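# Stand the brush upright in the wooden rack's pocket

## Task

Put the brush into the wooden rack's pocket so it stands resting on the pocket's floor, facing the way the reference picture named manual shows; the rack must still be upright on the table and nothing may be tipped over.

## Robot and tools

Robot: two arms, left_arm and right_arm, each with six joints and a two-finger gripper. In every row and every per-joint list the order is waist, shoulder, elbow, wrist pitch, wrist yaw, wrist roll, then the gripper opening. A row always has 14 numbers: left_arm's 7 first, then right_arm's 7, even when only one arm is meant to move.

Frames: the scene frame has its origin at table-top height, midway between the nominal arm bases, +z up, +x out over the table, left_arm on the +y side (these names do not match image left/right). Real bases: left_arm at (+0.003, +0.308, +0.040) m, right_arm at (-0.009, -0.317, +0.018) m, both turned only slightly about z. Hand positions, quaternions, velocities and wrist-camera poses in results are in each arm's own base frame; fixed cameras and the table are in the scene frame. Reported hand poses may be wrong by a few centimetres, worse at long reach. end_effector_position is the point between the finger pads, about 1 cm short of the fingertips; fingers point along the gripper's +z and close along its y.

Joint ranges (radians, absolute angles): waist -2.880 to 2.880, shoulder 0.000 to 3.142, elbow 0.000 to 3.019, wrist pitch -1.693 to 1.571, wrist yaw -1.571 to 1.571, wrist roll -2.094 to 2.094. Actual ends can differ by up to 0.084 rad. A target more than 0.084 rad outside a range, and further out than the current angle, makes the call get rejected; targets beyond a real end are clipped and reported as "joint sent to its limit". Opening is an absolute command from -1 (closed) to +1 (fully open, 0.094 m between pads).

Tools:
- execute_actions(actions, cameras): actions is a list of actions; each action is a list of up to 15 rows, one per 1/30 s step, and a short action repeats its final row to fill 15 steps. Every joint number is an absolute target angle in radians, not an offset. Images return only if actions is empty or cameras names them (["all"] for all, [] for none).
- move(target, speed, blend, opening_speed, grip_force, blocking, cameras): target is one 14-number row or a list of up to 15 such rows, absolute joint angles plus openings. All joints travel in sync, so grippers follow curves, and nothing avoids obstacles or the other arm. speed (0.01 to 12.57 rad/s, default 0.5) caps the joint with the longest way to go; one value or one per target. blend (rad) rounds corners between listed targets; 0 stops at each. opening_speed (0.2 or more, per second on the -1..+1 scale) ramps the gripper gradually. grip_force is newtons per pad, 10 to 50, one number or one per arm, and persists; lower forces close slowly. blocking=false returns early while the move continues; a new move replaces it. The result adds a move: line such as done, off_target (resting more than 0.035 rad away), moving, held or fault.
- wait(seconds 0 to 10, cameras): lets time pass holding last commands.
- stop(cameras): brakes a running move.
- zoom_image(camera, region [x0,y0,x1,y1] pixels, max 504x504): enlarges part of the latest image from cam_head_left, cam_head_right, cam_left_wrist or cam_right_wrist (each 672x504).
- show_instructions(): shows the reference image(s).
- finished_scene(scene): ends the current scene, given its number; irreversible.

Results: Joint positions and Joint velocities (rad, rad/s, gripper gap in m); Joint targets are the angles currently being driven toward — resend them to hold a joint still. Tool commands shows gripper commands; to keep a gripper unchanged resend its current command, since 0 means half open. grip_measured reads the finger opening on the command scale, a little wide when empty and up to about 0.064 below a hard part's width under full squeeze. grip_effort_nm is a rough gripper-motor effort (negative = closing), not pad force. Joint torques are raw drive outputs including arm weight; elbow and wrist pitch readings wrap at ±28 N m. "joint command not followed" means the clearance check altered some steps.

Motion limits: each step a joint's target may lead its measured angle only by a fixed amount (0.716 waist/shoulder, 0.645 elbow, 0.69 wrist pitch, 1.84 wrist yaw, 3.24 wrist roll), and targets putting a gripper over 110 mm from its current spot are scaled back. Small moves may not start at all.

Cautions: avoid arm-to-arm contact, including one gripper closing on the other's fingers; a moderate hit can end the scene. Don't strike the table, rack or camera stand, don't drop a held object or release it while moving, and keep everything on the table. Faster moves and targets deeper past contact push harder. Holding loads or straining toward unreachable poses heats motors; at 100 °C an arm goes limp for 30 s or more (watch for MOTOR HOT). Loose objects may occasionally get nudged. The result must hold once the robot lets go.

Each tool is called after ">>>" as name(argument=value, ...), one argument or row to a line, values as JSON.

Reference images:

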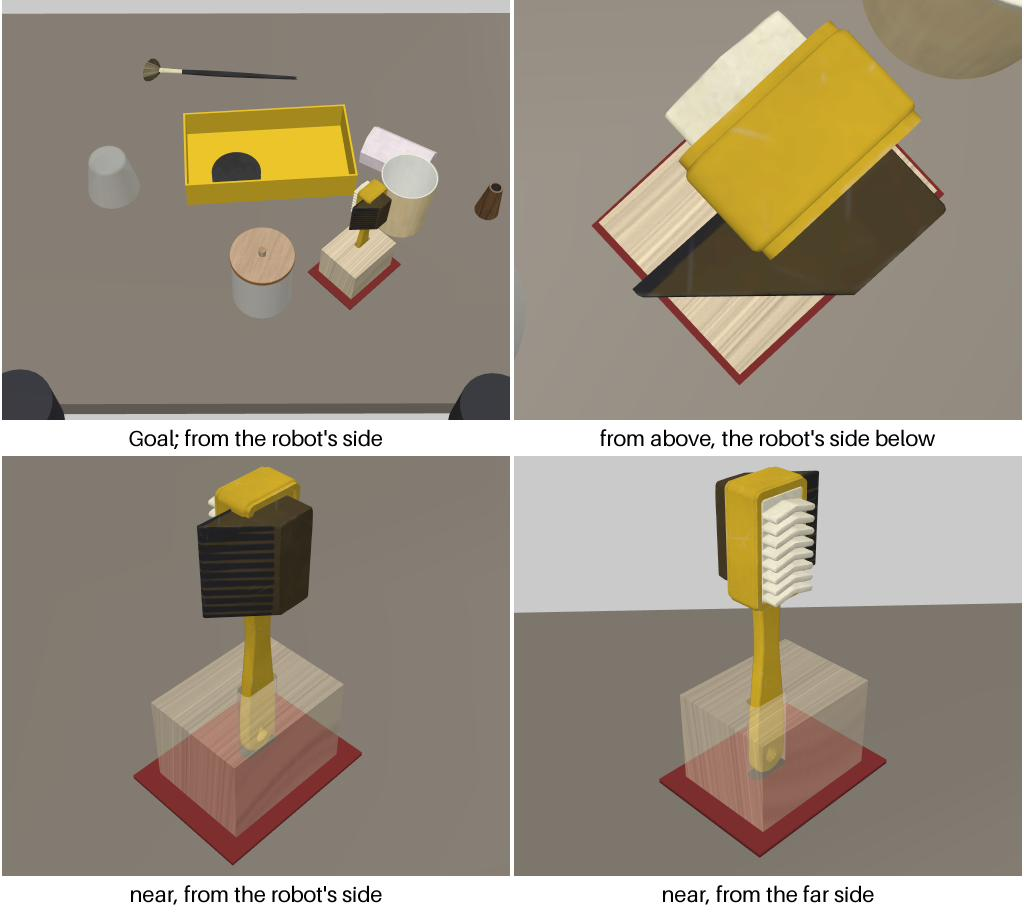

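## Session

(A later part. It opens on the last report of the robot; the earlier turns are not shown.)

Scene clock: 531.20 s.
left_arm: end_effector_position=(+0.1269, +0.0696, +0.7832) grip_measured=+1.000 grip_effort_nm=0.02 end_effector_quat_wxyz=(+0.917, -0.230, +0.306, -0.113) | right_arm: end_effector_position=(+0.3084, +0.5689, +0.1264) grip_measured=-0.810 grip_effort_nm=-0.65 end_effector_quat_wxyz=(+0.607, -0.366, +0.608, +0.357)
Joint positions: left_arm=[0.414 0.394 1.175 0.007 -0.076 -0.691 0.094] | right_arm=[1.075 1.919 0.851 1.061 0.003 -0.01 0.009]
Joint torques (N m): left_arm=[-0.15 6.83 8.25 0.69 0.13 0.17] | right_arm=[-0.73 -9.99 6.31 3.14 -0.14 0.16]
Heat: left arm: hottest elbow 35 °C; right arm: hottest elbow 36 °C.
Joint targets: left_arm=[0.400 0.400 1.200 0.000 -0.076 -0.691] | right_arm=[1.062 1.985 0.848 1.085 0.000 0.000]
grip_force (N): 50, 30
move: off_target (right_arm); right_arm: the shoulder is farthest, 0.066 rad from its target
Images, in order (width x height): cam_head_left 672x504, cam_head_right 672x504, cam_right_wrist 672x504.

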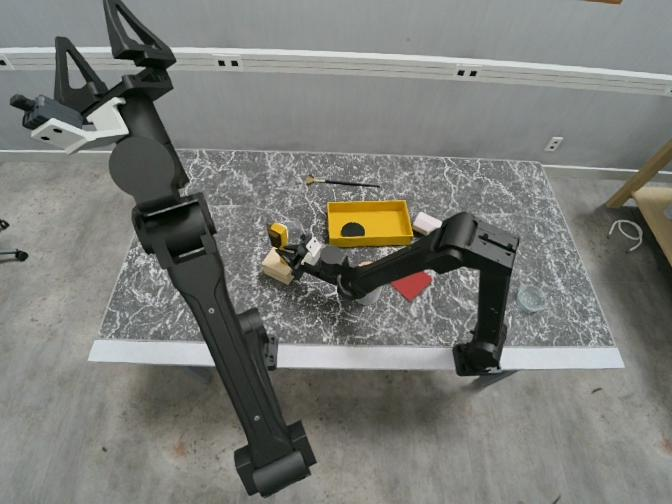

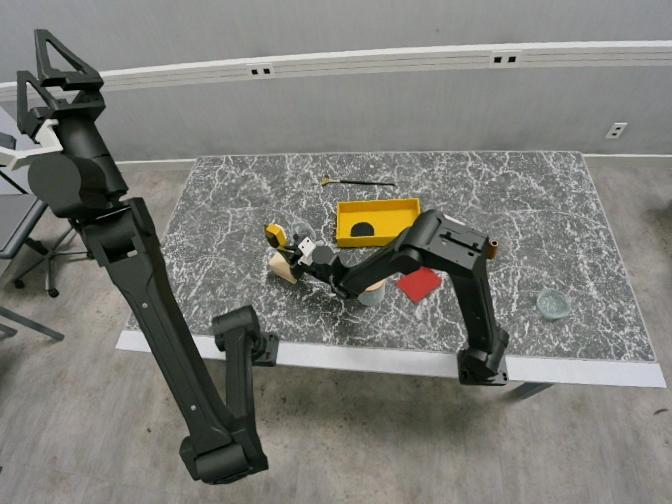

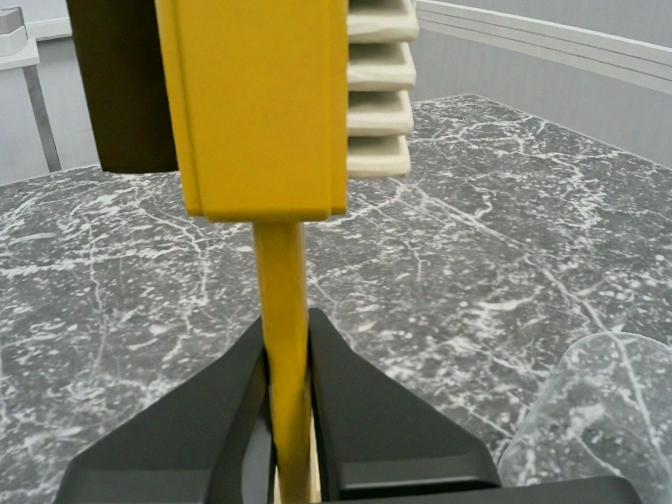

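>>> move(
  target=[
    [0.4,0.4,1.2,0,-0.076,-0.691,1,1.07,1.7,0.9,0.85,0,0,-1],
    [0.4,0.4,1.2,0,-0.076,-0.691,1,0.55,1.4,0.9,0.5,0,0,-1],
  ],
  speed=[0.2,0.5],
  blend=[0.05,0],
)

>>> move(
  target=[
    [0.2,0.8,1.1,-0.8,0,-1.0,1,0.55,1.4,0.9,0.5,0,0,-1],
    [-0.153,1.136,0.9,-1.325,0,-1.227,1,0.55,1.4,0.9,0.5,0,0,-1],
  ],
  speed=0.6,
  blend=[0.05,0],
  cameras=["all"],
)

Scene clock: 559.83 s.
left_arm: end_effector_position=(+0.1269, +0.0696, +0.7832) grip_measured=+1.000 grip_effort_nm=0.02 end_effector_quat_wxyz=(+0.917, -0.230, +0.306, -0.113) | right_arm: end_effector_position=(+0.5112, +0.3143, +0.3001) grip_measured=-0.810 grip_effort_nm=-0.66 end_effector_quat_wxyz=(+0.663, -0.200, +0.697, +0.184)
Joint positions: left_arm=[0.414 0.394 1.175 0.007 -0.076 -0.691 0.094] | right_arm=[0.552 1.41 0.852 0.505 0.002 -0.009 0.009]
Joint torques (N m): left_arm=[-0.26 6.65 8.23 0.66 0.13 0.17] | right_arm=[0.15 -12.92 14.11 2.09 -0.1 0.19]
Heat: left arm: hottest elbow 35 °C; right arm: hottest elbow 36 °C.
Joint targets: left_arm=[0.400 0.400 1.200 0.000 -0.076 -0.691] | right_arm=[0.550 1.400 0.900 0.500 0.000 0.000]
grip_force (N): 50, 30
move: off_target (right_arm); right_arm: the elbow is farthest, 0.048 rad from its target

Scene clock: 562.83 s.
left_arm: end_effector_position=(+0.2953, -0.0423, +0.1625) grip_measured=+1.000 grip_effort_nm=0.01 end_effector_quat_wxyz=(+0.004, -0.510, +0.860, -0.003) | right_arm: end_effector_position=(+0.5112, +0.3143, +0.3001) grip_measured=-0.810 grip_effort_nm=-0.65 end_effector_quat_wxyz=(+0.663, -0.200, +0.697, +0.184)
Joint positions: left_arm=[-0.141 1.139 0.895 -1.316 -0.001 -1.212 0.094] | right_arm=[0.552 1.41 0.852 0.505 0.002 -0.009 0.009]
Joint torques (N m): left_arm=[0.09 -4.95 7.91 -0.25 0.01 -0.02] | right_arm=[0.85 -13.22 14.05 1.96 -0.06 0.13]
Heat: left arm: hottest elbow 35 °C; right arm: hottest elbow 37 °C.
Joint targets: left_arm=[-0.153 1.136 0.900 -1.325 0.000 -1.227] | right_arm=[0.550 1.400 0.900 0.500 0.000 0.000]
grip_force (N): 50, 30
move: off_target (right_arm); right_arm: the elbow is farthest, 0.048 rad from its target

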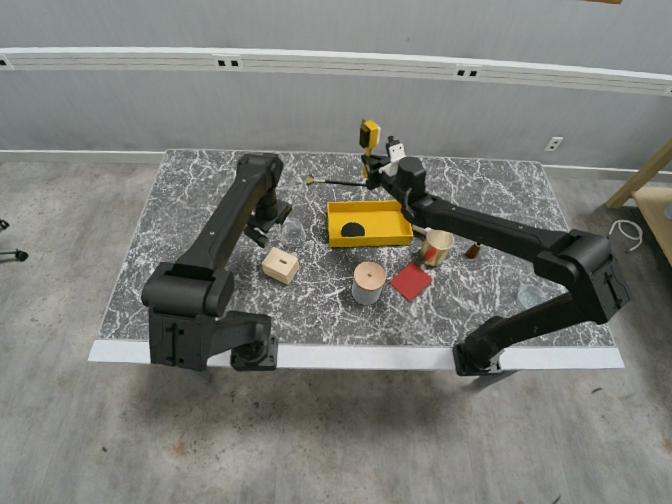

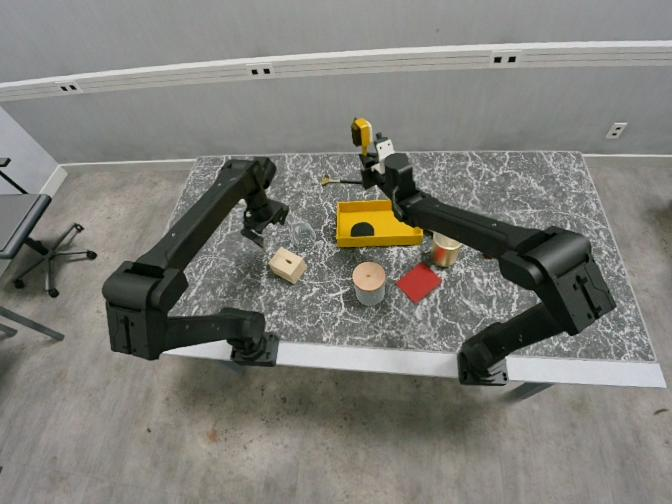

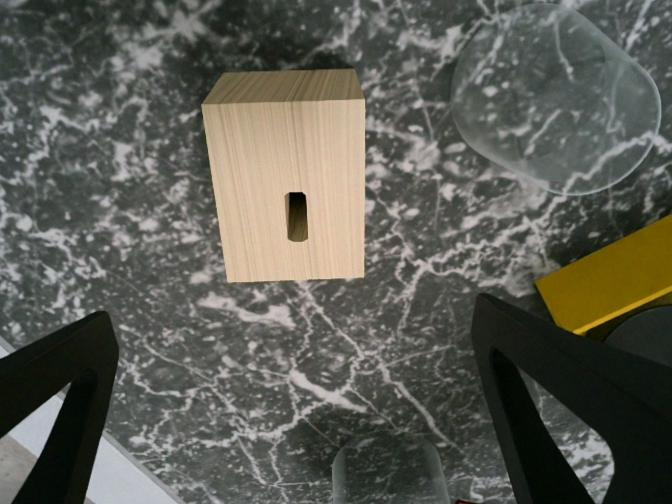

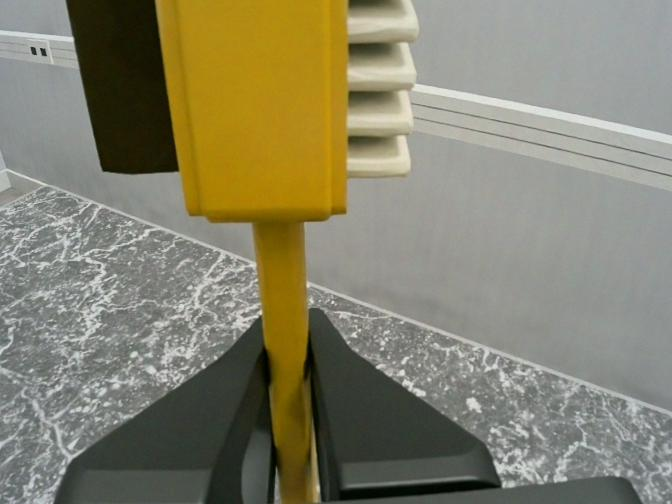

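>>> move(
  target=[
    [-0.19,1.15,0.74,-1.155,0,-1.29,1,0.55,1.4,0.9,0.5,0,0,-1],
    [-0.19,1.315,0.60,-0.855,0,-1.29,1,0.55,1.4,0.9,0.5,0,0,-1],
  ],
  speed=0.4,
  cameras=["cam_left_wrist","cam_head_left"],
)

Scene clock: 570.70 s.
left_arm: end_effector_position=(+0.2762, -0.0497, +0.0186) grip_measured=+1.000 grip_effort_nm=0.01 end_effector_quat_wxyz=(+0.001, -0.522, +0.853, -0.001) | right_arm: end_effector_position=(+0.5112, +0.3143, +0.3001) grip_measured=-0.810 grip_effort_nm=-0.65 end_effector_quat_wxyz=(+0.663, -0.200, +0.697, +0.184)
Joint positions: left_arm=[-0.177 1.308 0.604 -0.864 -0.001 -1.275 0.094] | right_arm=[0.552 1.41 0.852 0.505 0.002 -0.009 0.009]
Joint torques (N m): left_arm=[-0.26 -4.48 5.78 0.46 -0.01 -0.04] | right_arm=[0.79 -12.92 14.12 1.89 -0.07 0.16]
Heat: left arm: hottest elbow 35 °C; right arm: hottest elbow 38 °C.
Joint targets: left_arm=[-0.190 1.315 0.600 -0.855 0.000 -1.290] | right_arm=[0.550 1.400 0.900 0.500 0.000 0.000]
grip_force (N): 50, 30
move: off_target (right_arm); right_arm: the elbow is farthest, 0.048 rad from its target
Images, in order (width x height): cam_head_left 672x504, cam_left_wrist 672x504.

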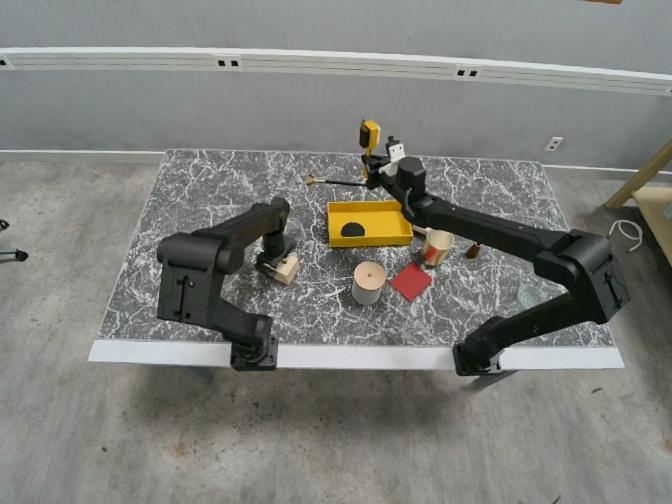

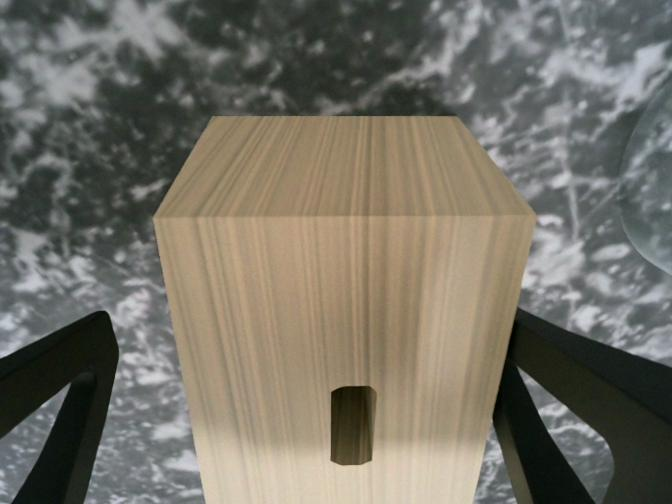

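>>> move(
  target=[-0.203,1.354,0.63,-0.838,0,-1.303,1,0.55,1.4,0.9,0.5,0,0,-1],
  speed=0.15,
)

>>> move(
  target=[-0.203,1.354,0.63,-0.838,0,-1.303,0.2,0.55,1.4,0.9,0.5,0,0,-1],
  opening_speed=0.5,
  grip_force=[35,30],
  cameras=["cam_left_wrist"],
)

Scene clock: 574.63 s.
left_arm: end_effector_position=(+0.2751, -0.0531, +0.0086) grip_measured=+1.000 grip_effort_nm=0.01 end_effector_quat_wxyz=(-0.007, -0.522, +0.853, +0.007) | right_arm: end_effector_position=(+0.5112, +0.3143, +0.3001) grip_measured=-0.810 grip_effort_nm=-0.65 end_effector_quat_wxyz=(+0.663, -0.200, +0.697, +0.184)
Joint positions: left_arm=[-0.189 1.346 0.604 -0.848 -0.001 -1.288 0.094] | right_arm=[0.552 1.41 0.852 0.505 0.002 -0.009 0.009]
Joint torques (N m): left_arm=[-0.09 -4.78 7.57 0.5 0 -0.03] | right_arm=[0.97 -12.98 13.97 1.91 -0.08 0.18]
Heat: left arm: hottest elbow 35 °C; right arm: hottest elbow 39 °C.
Joint targets: left_arm=[-0.203 1.354 0.630 -0.838 0.000 -1.303] | right_arm=[0.550 1.400 0.900 0.500 0.000 0.000]
grip_force (N): 50, 30
move: off_target (right_arm); right_arm: the elbow is farthest, 0.048 rad from its target

Scene clock: 576.43 s.
left_arm: end_effector_position=(+0.2757, -0.0533, +0.0082) grip_measured=+0.515 grip_effort_nm=-0.73 end_effector_quat_wxyz=(-0.007, -0.522, +0.853, +0.006) | right_arm: end_effector_position=(+0.5112, +0.3143, +0.3001) grip_measured=-0.810 grip_effort_nm=-0.65 end_effector_quat_wxyz=(+0.663, -0.200, +0.697, +0.184)
Joint positions: left_arm=[-0.19 1.348 0.604 -0.845 -0.001 -1.288 0.071] | right_arm=[0.552 1.41 0.852 0.505 0.002 -0.009 0.009]
Joint torques (N m): left_arm=[-0.15 -4.78 7.58 0.38 0 -0.04] | right_arm=[0.21 -13.45 14.13 1.98 -0.1 0.18]
Heat: left arm: hottest elbow 35 °C; right arm: hottest elbow 39 °C.
Joint targets: left_arm=[-0.203 1.354 0.630 -0.838 0.000 -1.303] | right_arm=[0.550 1.400 0.900 0.500 0.000 0.000]
grip_force (N): 35, 30
move: off_target (right_arm); right_arm: the elbow is farthest, 0.048 rad from its target
Images, in order (width x height): cam_left_wrist 672x504.

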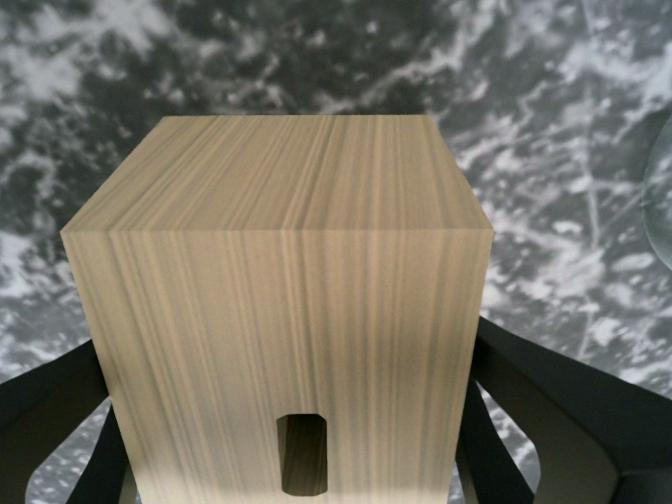

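>>> move(
  target=[
    [-0.203,1.215,0.70,-1.025,0,-1.303,0.2,0.55,1.4,0.9,0.5,0,0,-1],
    [0.165,1.295,0.76,-1.0,0,-0.962,0.2,0.55,1.4,0.9,0.5,0,0,-1],
  ],
  speed=0.3,
  cameras=["cam_left_wrist","cam_head_left"],
)

Scene clock: 585.80 s.
left_arm: end_effector_position=(+0.2902, +0.0443, +0.0522) grip_measured=+0.515 grip_effort_nm=-0.73 end_effector_quat_wxyz=(-0.014, -0.535, +0.844, +0.006) | right_arm: end_effector_position=(+0.5112, +0.3143, +0.3001) grip_measured=-0.810 grip_effort_nm=-0.65 end_effector_quat_wxyz=(+0.663, -0.200, +0.697, +0.184)
Joint positions: left_arm=[0.153 1.296 0.704 -1.009 0.001 -0.977 0.071] | right_arm=[0.552 1.41 0.852 0.505 0.002 -0.009 0.009]
Joint torques (N m): left_arm=[2.14 -5.77 10.36 0.44 -0.02 0.27] | right_arm=[0.44 -12.28 13.98 1.95 -0.11 0.16]
Heat: left arm: hottest elbow 36 °C; right arm: hottest elbow 40 °C.
Joint targets: left_arm=[0.165 1.295 0.760 -1.000 0.000 -0.962] | right_arm=[0.550 1.400 0.900 0.500 0.000 0.000]
grip_force (N): 35, 30
move: off_target (left_arm, right_arm); left_arm: the elbow is farthest, 0.056 rad from its target; right_arm: the elbow is farthest, 0.048 rad from its target
Images, in order (width x height): cam_head_left 672x504, cam_left_wrist 672x504.

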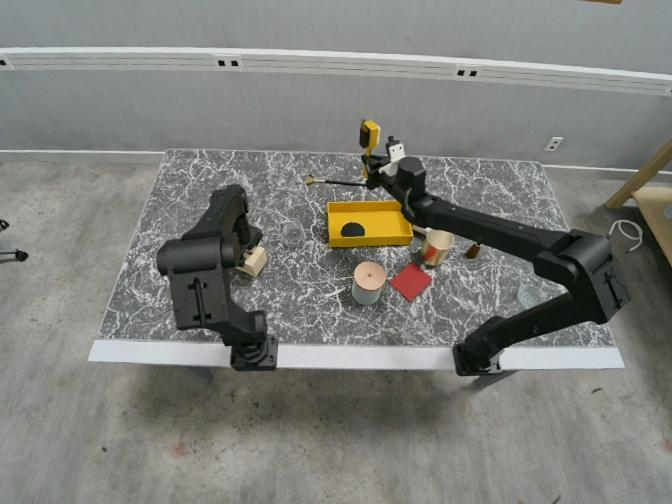

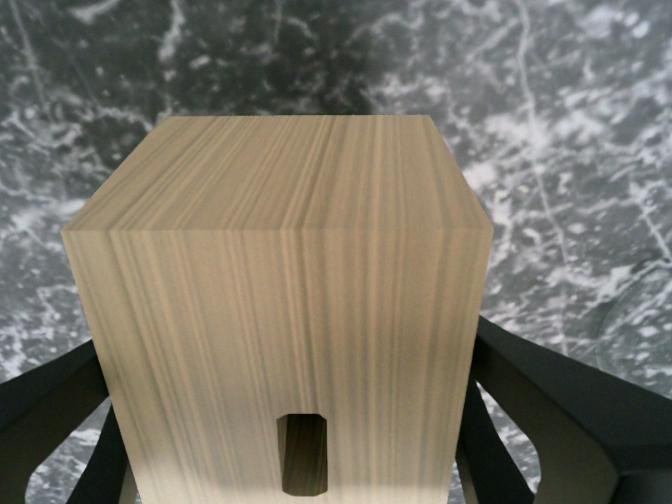

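>>> move(
  target=[
    [0.165,1.375,0.69,-0.905,0,-0.962,0.2,0.55,1.4,0.9,0.5,0,0,-1],
  ],
  speed=0.15,
)

>>> move(
  target=[
    [0.165,1.4,0.675,-0.86,0,-0.962,0.2,0.55,1.4,0.9,0.5,0,0,-1],
  ],
  speed=0.05,
  cameras=["cam_left_wrist","cam_head_left"],
)

>>> zoom_image(
  camera="cam_head_left",
  region=[200, 180, 320, 290],
)

Scene clock: 590.57 s.
left_arm: end_effector_position=(+0.2958, +0.0451, +0.0222) grip_measured=+0.515 grip_effort_nm=-0.73 end_effector_quat_wxyz=(-0.019, -0.535, +0.844, +0.008) | right_arm: end_effector_position=(+0.5112, +0.3143, +0.3001) grip_measured=-0.810 grip_effort_nm=-0.65 end_effector_quat_wxyz=(+0.663, -0.200, +0.697, +0.184)
Joint positions: left_arm=[0.153 1.379 0.682 -0.914 0.001 -0.977 0.071] | right_arm=[0.552 1.41 0.852 0.505 0.002 -0.009 0.009]
Joint torques (N m): left_arm=[2.02 -6.53 6.46 0.38 -0.03 0.28] | right_arm=[0.26 -13.16 14.22 1.88 -0.08 0.15]
Heat: left arm: hottest elbow 36 °C; right arm: hottest elbow 41 °C.
Joint targets: left_arm=[0.165 1.375 0.690 -0.905 0.000 -0.962] | right_arm=[0.550 1.400 0.900 0.500 0.000 0.000]
grip_force (N): 35, 30
move: off_target (right_arm); right_arm: the elbow is farthest, 0.048 rad from its target

Scene clock: 591.83 s.
left_arm: end_effector_position=(+0.2982, +0.0455, +0.0123) grip_measured=+0.515 grip_effort_nm=-0.73 end_effector_quat_wxyz=(-0.014, -0.535, +0.845, +0.006) | right_arm: end_effector_position=(+0.5112, +0.3143, +0.3001) grip_measured=-0.810 grip_effort_nm=-0.65 end_effector_quat_wxyz=(+0.663, -0.200, +0.697, +0.184)
Joint positions: left_arm=[0.153 1.401 0.67 -0.87 0.001 -0.977 0.071] | right_arm=[0.552 1.41 0.852 0.505 0.002 -0.009 0.009]
Joint torques (N m): left_arm=[2.08 -6.3 6.08 0.47 -0.03 0.28] | right_arm=[0.67 -12.81 14.06 1.95 -0.1 0.15]
Heat: left arm: hottest elbow 36 °C; right arm: hottest elbow 41 °C.
Joint targets: left_arm=[0.165 1.400 0.675 -0.860 0.000 -0.962] | right_arm=[0.550 1.400 0.900 0.500 0.000 0.000]
grip_force (N): 35, 30
move: off_target (right_arm); right_arm: the elbow is farthest, 0.048 rad from its target
Images, in order (width x height): cam_head_left 672x504, cam_left_wrist 672x504.

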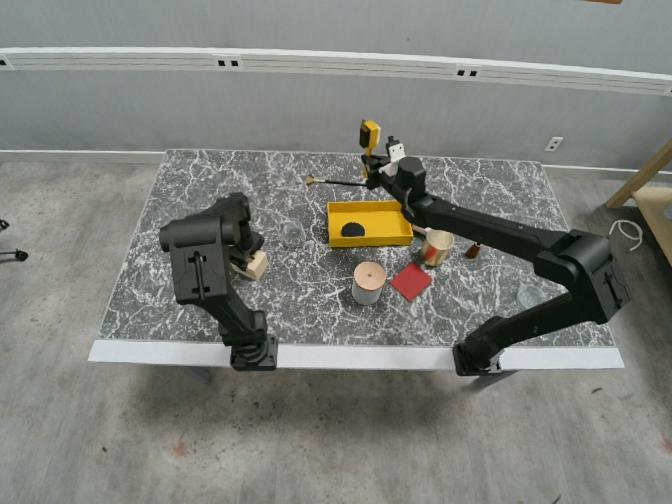

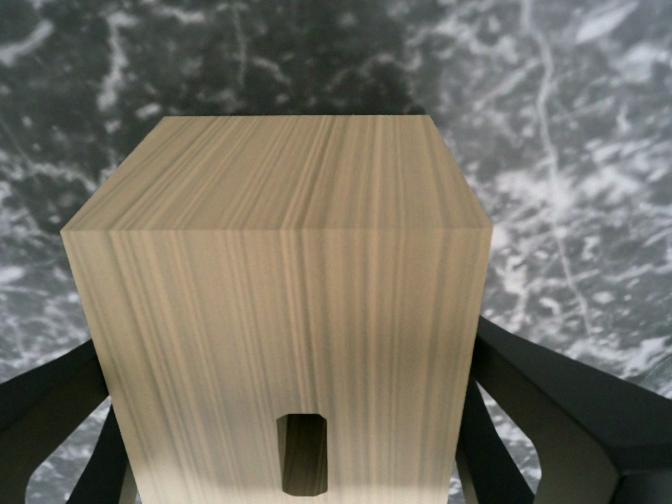

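Scaled by 4.200 from the camera's 672x504 image, which has a finer 960x720 frame.

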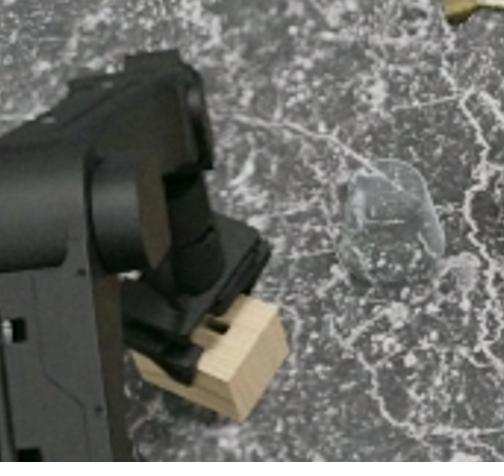

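>>> move(
  target=[
    [0.165,1.42,0.668,-0.83,0,-0.962,0.2,0.55,1.4,0.9,0.5,0,0,-1],
  ],
  speed=0.05,
)

>>> move(
  target=[
    [0.165,1.42,0.668,-0.83,0,-0.962,0.9,0.55,1.4,0.9,0.5,0,0,-1],
    [0.165,1.3,0.75,-1.0,0,-0.962,0.9,0.55,1.4,0.9,0.5,0,0,-1],
    [0.165,1.1,0.85,-1.30,0,-0.962,0.9,0.55,1.4,0.9,0.5,0,0,-1],
  ],
  speed=0.4,
  opening_speed=0.8,
  blend=[0,0.05,0],
  cameras=["cam_left_wrist","cam_head_left","cam_head_right"],
)

Scene clock: 596.23 s.
left_arm: end_effector_position=(+0.3026, +0.0462, +0.0094) grip_measured=+0.515 grip_effort_nm=-0.73 end_effector_quat_wxyz=(-0.008, -0.535, +0.845, +0.003) | right_arm: end_effector_position=(+0.5112, +0.3143, +0.3001) grip_measured=-0.810 grip_effort_nm=-0.65 end_effector_quat_wxyz=(+0.663, -0.200, +0.697, +0.184)
Joint positions: left_arm=[0.153 1.411 0.67 -0.847 0.001 -0.977 0.071] | right_arm=[0.552 1.41 0.852 0.505 0.002 -0.009 0.009]
Joint torques (N m): left_arm=[2.02 -5.83 5.55 0.8 -0.03 0.29] | right_arm=[-0.21 -12.98 14.06 2.06 -0.1 0.16]
Heat: left arm: hottest elbow 35 °C; right arm: hottest elbow 41 °C.
Joint targets: left_arm=[0.165 1.420 0.668 -0.830 0.000 -0.962] | right_arm=[0.550 1.400 0.900 0.500 0.000 0.000]
grip_force (N): 35, 30
move: off_target (right_arm); right_arm: the elbow is farthest, 0.048 rad from its target

Scene clock: 599.30 s.
left_arm: end_effector_position=(+0.2679, +0.0408, +0.1372) grip_measured=+0.898 grip_effort_nm=0.15 end_effector_quat_wxyz=(-0.011, -0.535, +0.845, +0.005) | right_arm: end_effector_position=(+0.5112, +0.3143, +0.3001) grip_measured=-0.810 grip_effort_nm=-0.65 end_effector_quat_wxyz=(+0.663, -0.200, +0.697, +0.184)
Joint positions: left_arm=[0.153 1.105 0.801 -1.291 0.001 -0.976 0.089] | right_arm=[0.552 1.41 0.852 0.505 0.002 -0.009 0.009]
Joint torques (N m): left_arm=[2.14 -4.42 10.8 -0.23 -0.04 0.29] | right_arm=[0.38 -12.86 14.09 1.98 -0.12 0.14]
Heat: left arm: hottest elbow 36 °C; right arm: hottest elbow 42 °C.
Joint targets: left_arm=[0.165 1.100 0.850 -1.300 0.000 -0.962] | right_arm=[0.550 1.400 0.900 0.500 0.000 0.000]
grip_force (N): 35, 30
move: off_target (left_arm, right_arm); left_arm: the elbow is farthest, 0.049 rad from its target; right_arm: the elbow is farthest, 0.048 rad from its target
Images, in order (width x height): cam_head_left 672x504, cam_head_right 672x504, cam_left_wrist 672x504.

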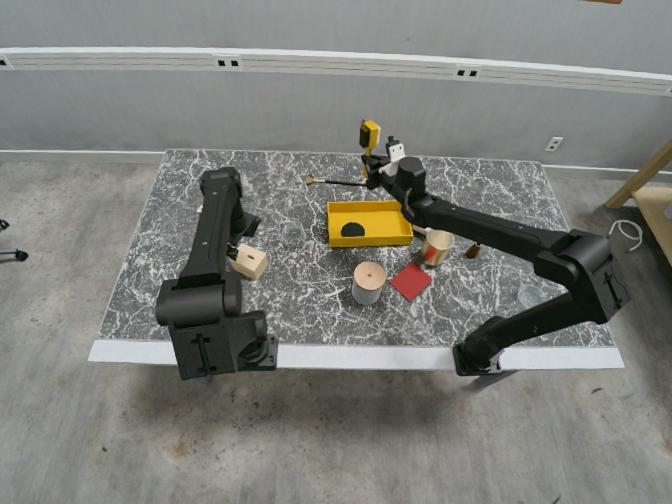

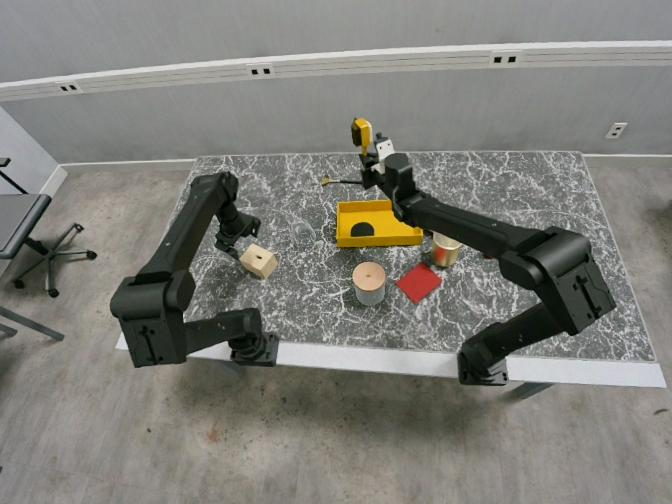

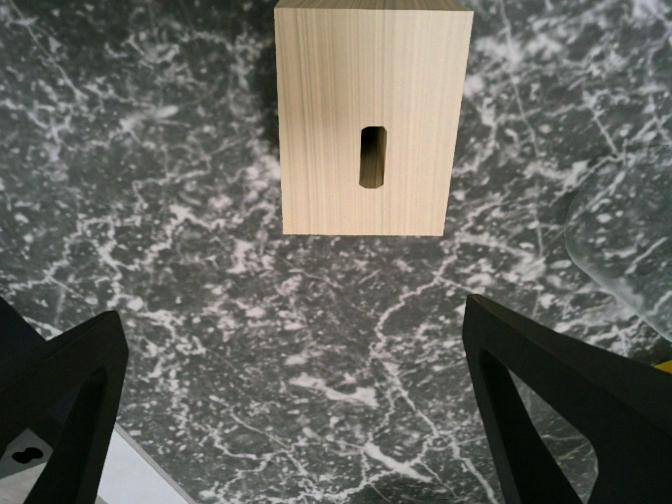

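>>> move(
  target=[
    [0.35,0.6,1.2,-0.3,0,-0.7,0.9,0.7,1.6,1.15,0.55,0,0,-1],
    [0.4,0.4,1.2,0,-0.076,-0.691,0.9,1.119,1.935,1.229,0.765,0,0,-1],
  ],
  speed=0.5,
  blend=[0.05,0],
)

>>> move(
  target=[
    [0.4,0.4,1.2,0,-0.076,-0.691,0.9,1.119,2.022,1.215,0.865,0,0,-1],
  ],
  speed=0.15,
  cameras=["cam_head_left","cam_head_right"],
)

>>> zoom_image(
  camera="cam_head_left",
  region=[225, 220, 275, 270],
)

>>> zoom_image(
  camera="cam_head_right",
  region=[235, 220, 285, 270],
)

Scene clock: 610.50 s.
left_arm: end_effector_position=(+0.1388, +0.0698, +0.7730) grip_measured=+0.898 grip_effort_nm=0.14 end_effector_quat_wxyz=(+0.907, -0.236, +0.322, -0.131) | right_arm: end_effector_position=(+0.3227, +0.6725, +0.1999) grip_measured=-0.810 grip_effort_nm=-0.65 end_effector_quat_wxyz=(+0.598, -0.380, +0.599, +0.373)
Joint positions: left_arm=[0.386 0.396 1.162 -0.014 -0.074 -0.706 0.089] | right_arm=[1.124 1.928 1.18 0.742 0.001 -0.009 0.009]
Joint torques (N m): left_arm=[2.32 6.53 9.31 1.7 0.06 0.32] | right_arm=[0.03 -19.66 12.92 3.14 -0.05 0.16]
Heat: left arm: hottest elbow 38 °C; right arm: hottest elbow 43 °C.
Joint targets: left_arm=[0.400 0.400 1.200 0.000 -0.076 -0.691] | right_arm=[1.119 1.935 1.229 0.765 0.000 0.000]
grip_force (N): 35, 30
move: off_target (left_arm, right_arm); left_arm: the elbow is farthest, 0.038 rad from its target; right_arm: the elbow is farthest, 0.049 rad from its target

Scene clock: 611.73 s.
left_arm: end_effector_position=(+0.1388, +0.0698, +0.7730) grip_measured=+0.898 grip_effort_nm=0.15 end_effector_quat_wxyz=(+0.907, -0.236, +0.322, -0.131) | right_arm: end_effector_position=(+0.3244, +0.6763, +0.1664) grip_measured=-0.810 grip_effort_nm=-0.65 end_effector_quat_wxyz=(+0.604, -0.377, +0.593, +0.376)
Joint positions: left_arm=[0.386 0.396 1.162 -0.014 -0.074 -0.706 0.089] | right_arm=[1.124 2.008 1.18 0.841 0.001 -0.009 0.009]
Joint torques (N m): left_arm=[2.32 6.42 9.28 1.58 0.05 0.33] | right_arm=[-0.32 -19.19 11.43 3.22 -0.07 0.19]
Heat: left arm: hottest elbow 38 °C; right arm: hottest elbow 43 °C.
Joint targets: left_arm=[0.400 0.400 1.200 0.000 -0.076 -0.691] | right_arm=[1.119 2.022 1.215 0.865 0.000 0.000]
grip_force (N): 35, 30
move: off_target (left_arm); left_arm: the elbow is farthest, 0.038 rad from its target
Images, in order (width x height): cam_head_left 672x504, cam_head_right 672x504.

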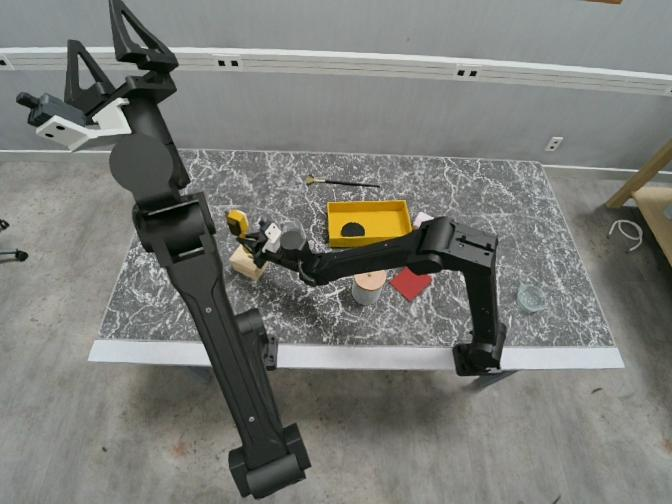

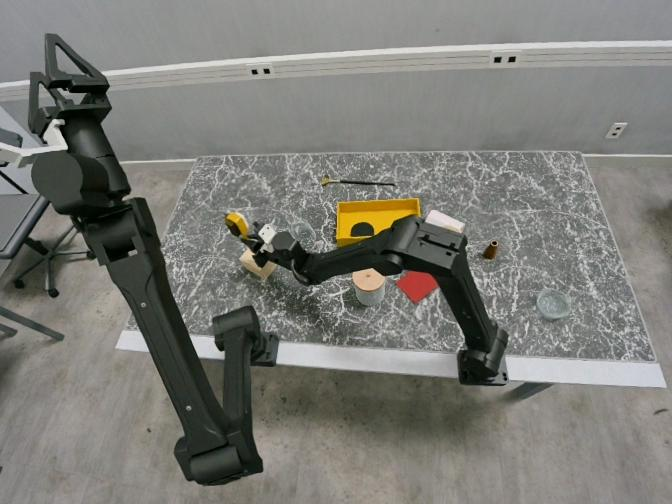

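Scaled by 10.080 from the camera's 672x504 image, which has a finer 960x720 frame.

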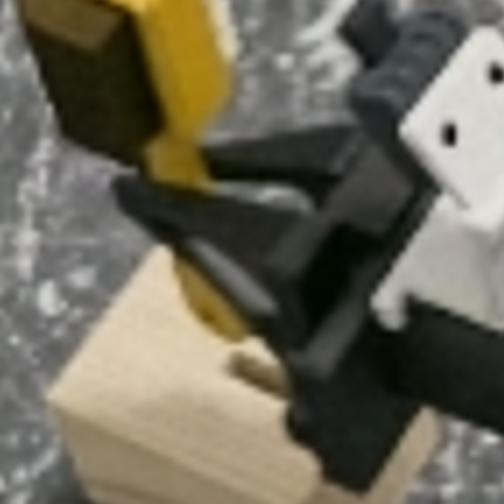

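Scaled by 10.080 from the camera's 672x504 image, which has a finer 960x720 frame.

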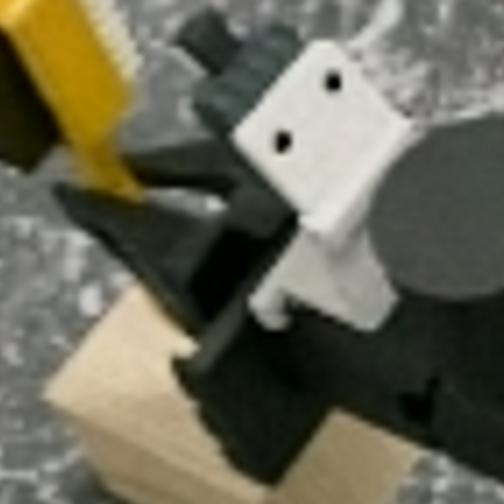

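>>> move(
  target=[
    [0.4,0.4,1.2,0,-0.076,-0.691,0.9,1.091,2.035,1.175,0.87,0,0,-1],
  ],
  speed=0.1,
  cameras=["cam_head_left","cam_head_right"],
)

>>> zoom_image(
  camera="cam_head_left",
  region=[230, 235, 270, 275],
)

Scene clock: 614.83 s.
left_arm: end_effector_position=(+0.1388, +0.0698, +0.7730) grip_measured=+0.898 grip_effort_nm=0.14 end_effector_quat_wxyz=(+0.907, -0.236, +0.322, -0.131) | right_arm: end_effector_position=(+0.3385, +0.6679, +0.1578) grip_measured=-0.810 grip_effort_nm=-0.65 end_effector_quat_wxyz=(+0.605, -0.372, +0.600, +0.368)
Joint positions: left_arm=[0.386 0.396 1.162 -0.014 -0.074 -0.706 0.089] | right_arm=[1.103 2.017 1.174 0.846 0.001 -0.009 0.009]
Joint torques (N m): left_arm=[2.26 6.36 9.33 1.68 0.07 0.34] | right_arm=[0.38 -18.9 8.4 3.17 -0.08 0.17]
Heat: left arm: hottest elbow 38 °C; right arm: hottest elbow 43 °C.
Joint targets: left_arm=[0.400 0.400 1.200 0.000 -0.076 -0.691] | right_arm=[1.091 2.035 1.175 0.870 0.000 0.000]
grip_force (N): 35, 30
move: off_target (left_arm); left_arm: the elbow is farthest, 0.038 rad from its target
Images, in order (width x height): cam_head_left 672x504, cam_head_right 672x504.

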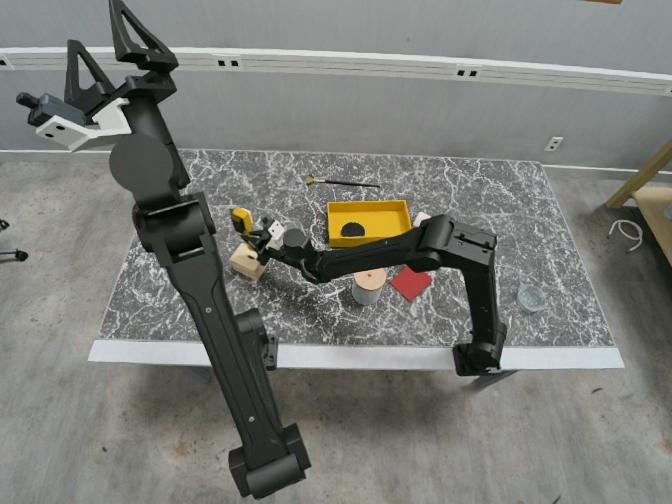

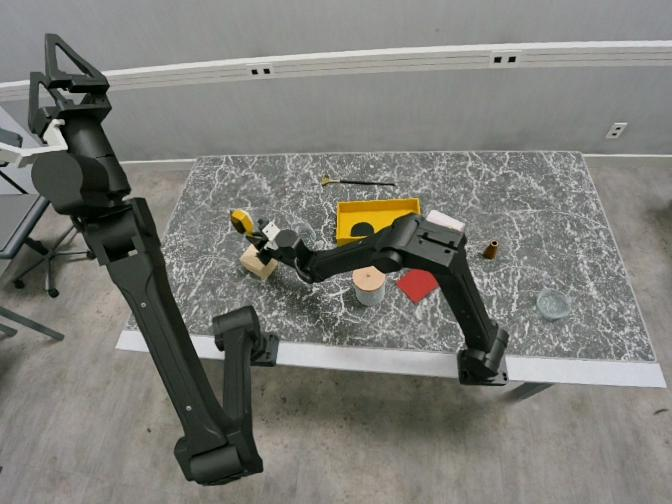

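Scaled by 12.600 from the camera's 672x504 image, which has a finer 960x720 frame.

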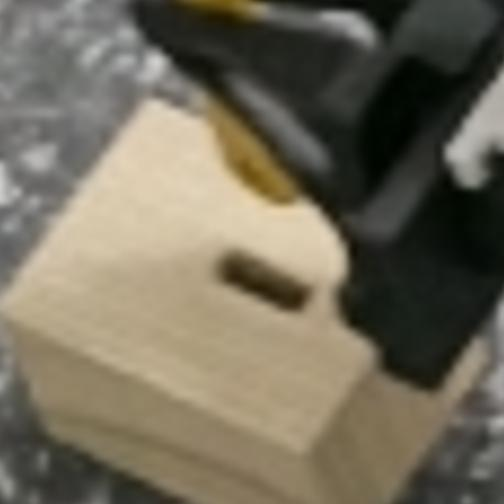

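>>> move(
  target=[
    [0.4,0.4,1.2,0,-0.076,-0.691,0.9,1.12,2.095,1.173,0.94,0,0,-1],
  ],
  speed=0.1,
  cameras=["cam_head_left","cam_head_right"],
)

>>> zoom_image(
  camera="cam_head_left",
  region=[230, 235, 270, 275],
)

>>> zoom_image(
  camera="cam_head_right",
  region=[240, 235, 280, 275],
)

Scene clock: 620.97 s.
left_arm: end_effector_position=(+0.1388, +0.0698, +0.7730) grip_measured=+0.898 grip_effort_nm=0.14 end_effector_quat_wxyz=(+0.907, -0.236, +0.322, -0.131) | right_arm: end_effector_position=(+0.3375, +0.6686, +0.1309) grip_measured=-0.810 grip_effort_nm=-0.65 end_effector_quat_wxyz=(+0.607, -0.371, +0.597, +0.370)
Joint positions: left_arm=[0.386 0.396 1.162 -0.014 -0.074 -0.706 0.089] | right_arm=[1.104 2.077 1.172 0.916 0.001 -0.009 0.009]
Joint torques (N m): left_arm=[2.2 6.53 9.35 1.61 0.06 0.33] | right_arm=[2.61 -19.25 7.86 3.07 -0.04 0.15]
Heat: left arm: hottest elbow 38 °C; right arm: hottest elbow 43 °C.
Joint targets: left_arm=[0.400 0.400 1.200 0.000 -0.076 -0.691] | right_arm=[1.120 2.095 1.173 0.940 0.000 0.000]
grip_force (N): 35, 30
move: off_target (left_arm); left_arm: the elbow is farthest, 0.038 rad from its target
Images, in order (width x height): cam_head_left 672x504, cam_head_right 672x504.

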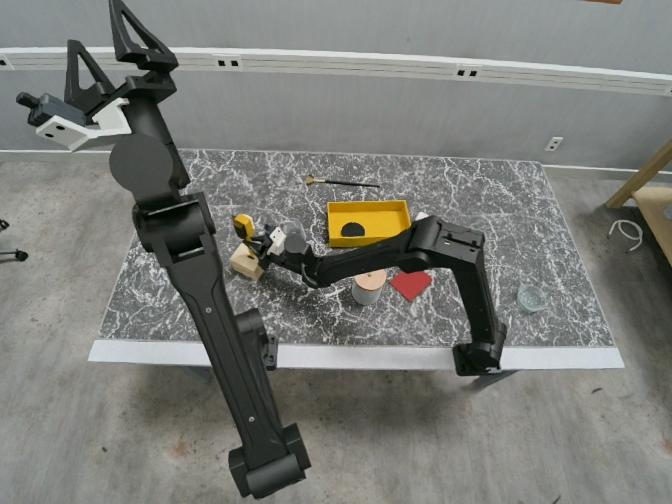

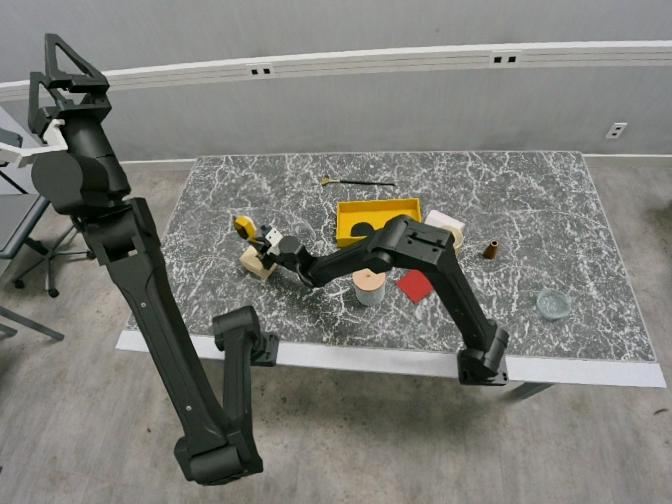

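Scaled by 12.600 from the camera's 672x504 image, which has a finer 960x720 frame.

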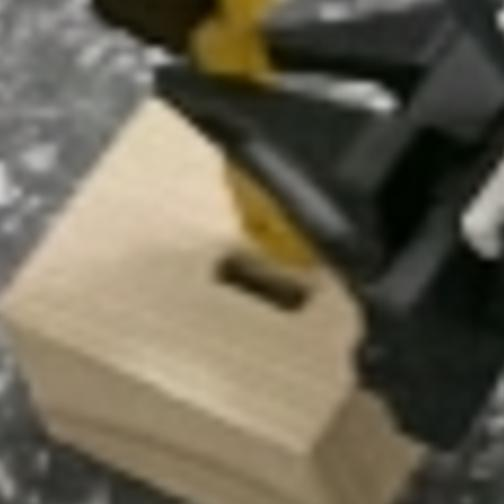

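Scaled by 12.600 from the camera's 672x504 image, which has a finer 960x720 frame.

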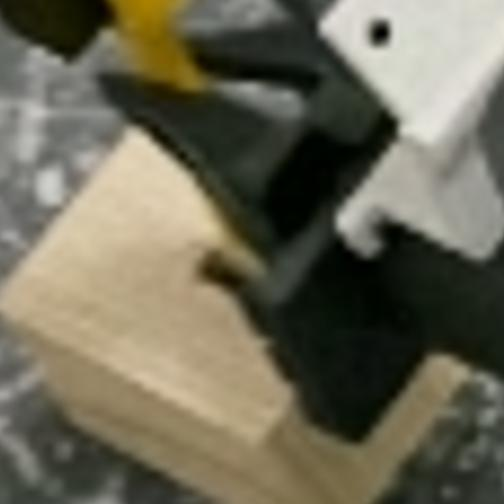

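>>> move(
  target=[
    [0.4,0.4,1.2,0,-0.076,-0.691,0.9,1.124,2.1,1.222,0.91,0,0,-1],
  ],
  speed=0.08,
  cameras=["cam_head_left","cam_head_right"],
)

>>> zoom_image(
  camera="cam_head_left",
  region=[230, 235, 270, 275],
)

Scene clock: 626.77 s.
left_arm: end_effector_position=(+0.1388, +0.0698, +0.7730) grip_measured=+0.898 grip_effort_nm=0.15 end_effector_quat_wxyz=(+0.907, -0.236, +0.322, -0.131) | right_arm: end_effector_position=(+0.3354, +0.6713, +0.1309) grip_measured=-0.810 grip_effort_nm=-0.65 end_effector_quat_wxyz=(+0.607, -0.372, +0.596, +0.372)
Joint positions: left_arm=[0.386 0.396 1.162 -0.014 -0.074 -0.706 0.089] | right_arm=[1.108 2.08 1.177 0.916 0.001 -0.009 0.009]
Joint torques (N m): left_arm=[2.26 6.48 9.33 1.62 0.06 0.32] | right_arm=[1.96 -19.25 11.75 1.91 -0.1 0.15]
Heat: left arm: hottest elbow 38 °C; right arm: hottest elbow 42 °C.
Joint targets: left_arm=[0.400 0.400 1.200 0.000 -0.076 -0.691] | right_arm=[1.124 2.100 1.222 0.910 0.000 0.000]
grip_force (N): 35, 30
move: off_target (left_arm, right_arm); left_arm: the elbow is farthest, 0.038 rad from its target; right_arm: the elbow is farthest, 0.045 rad from its target
Images, in order (width x height): cam_head_left 672x504, cam_head_right 672x504.

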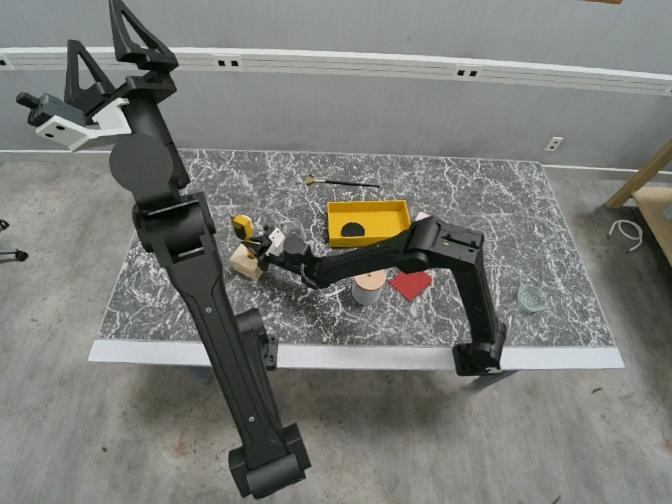

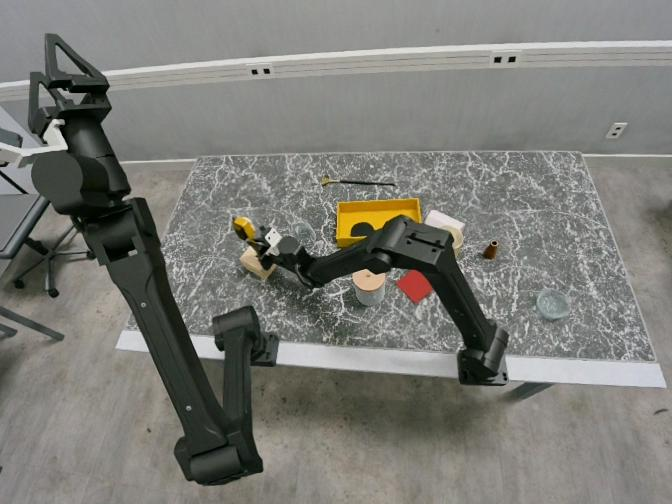

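Scaled by 12.600 from the camera's 672x504 image, which has a finer 960x720 frame.

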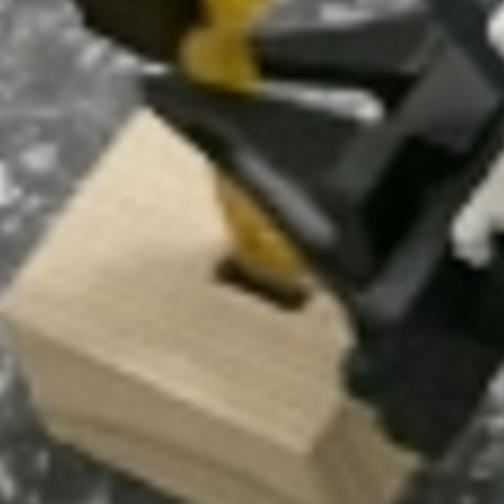

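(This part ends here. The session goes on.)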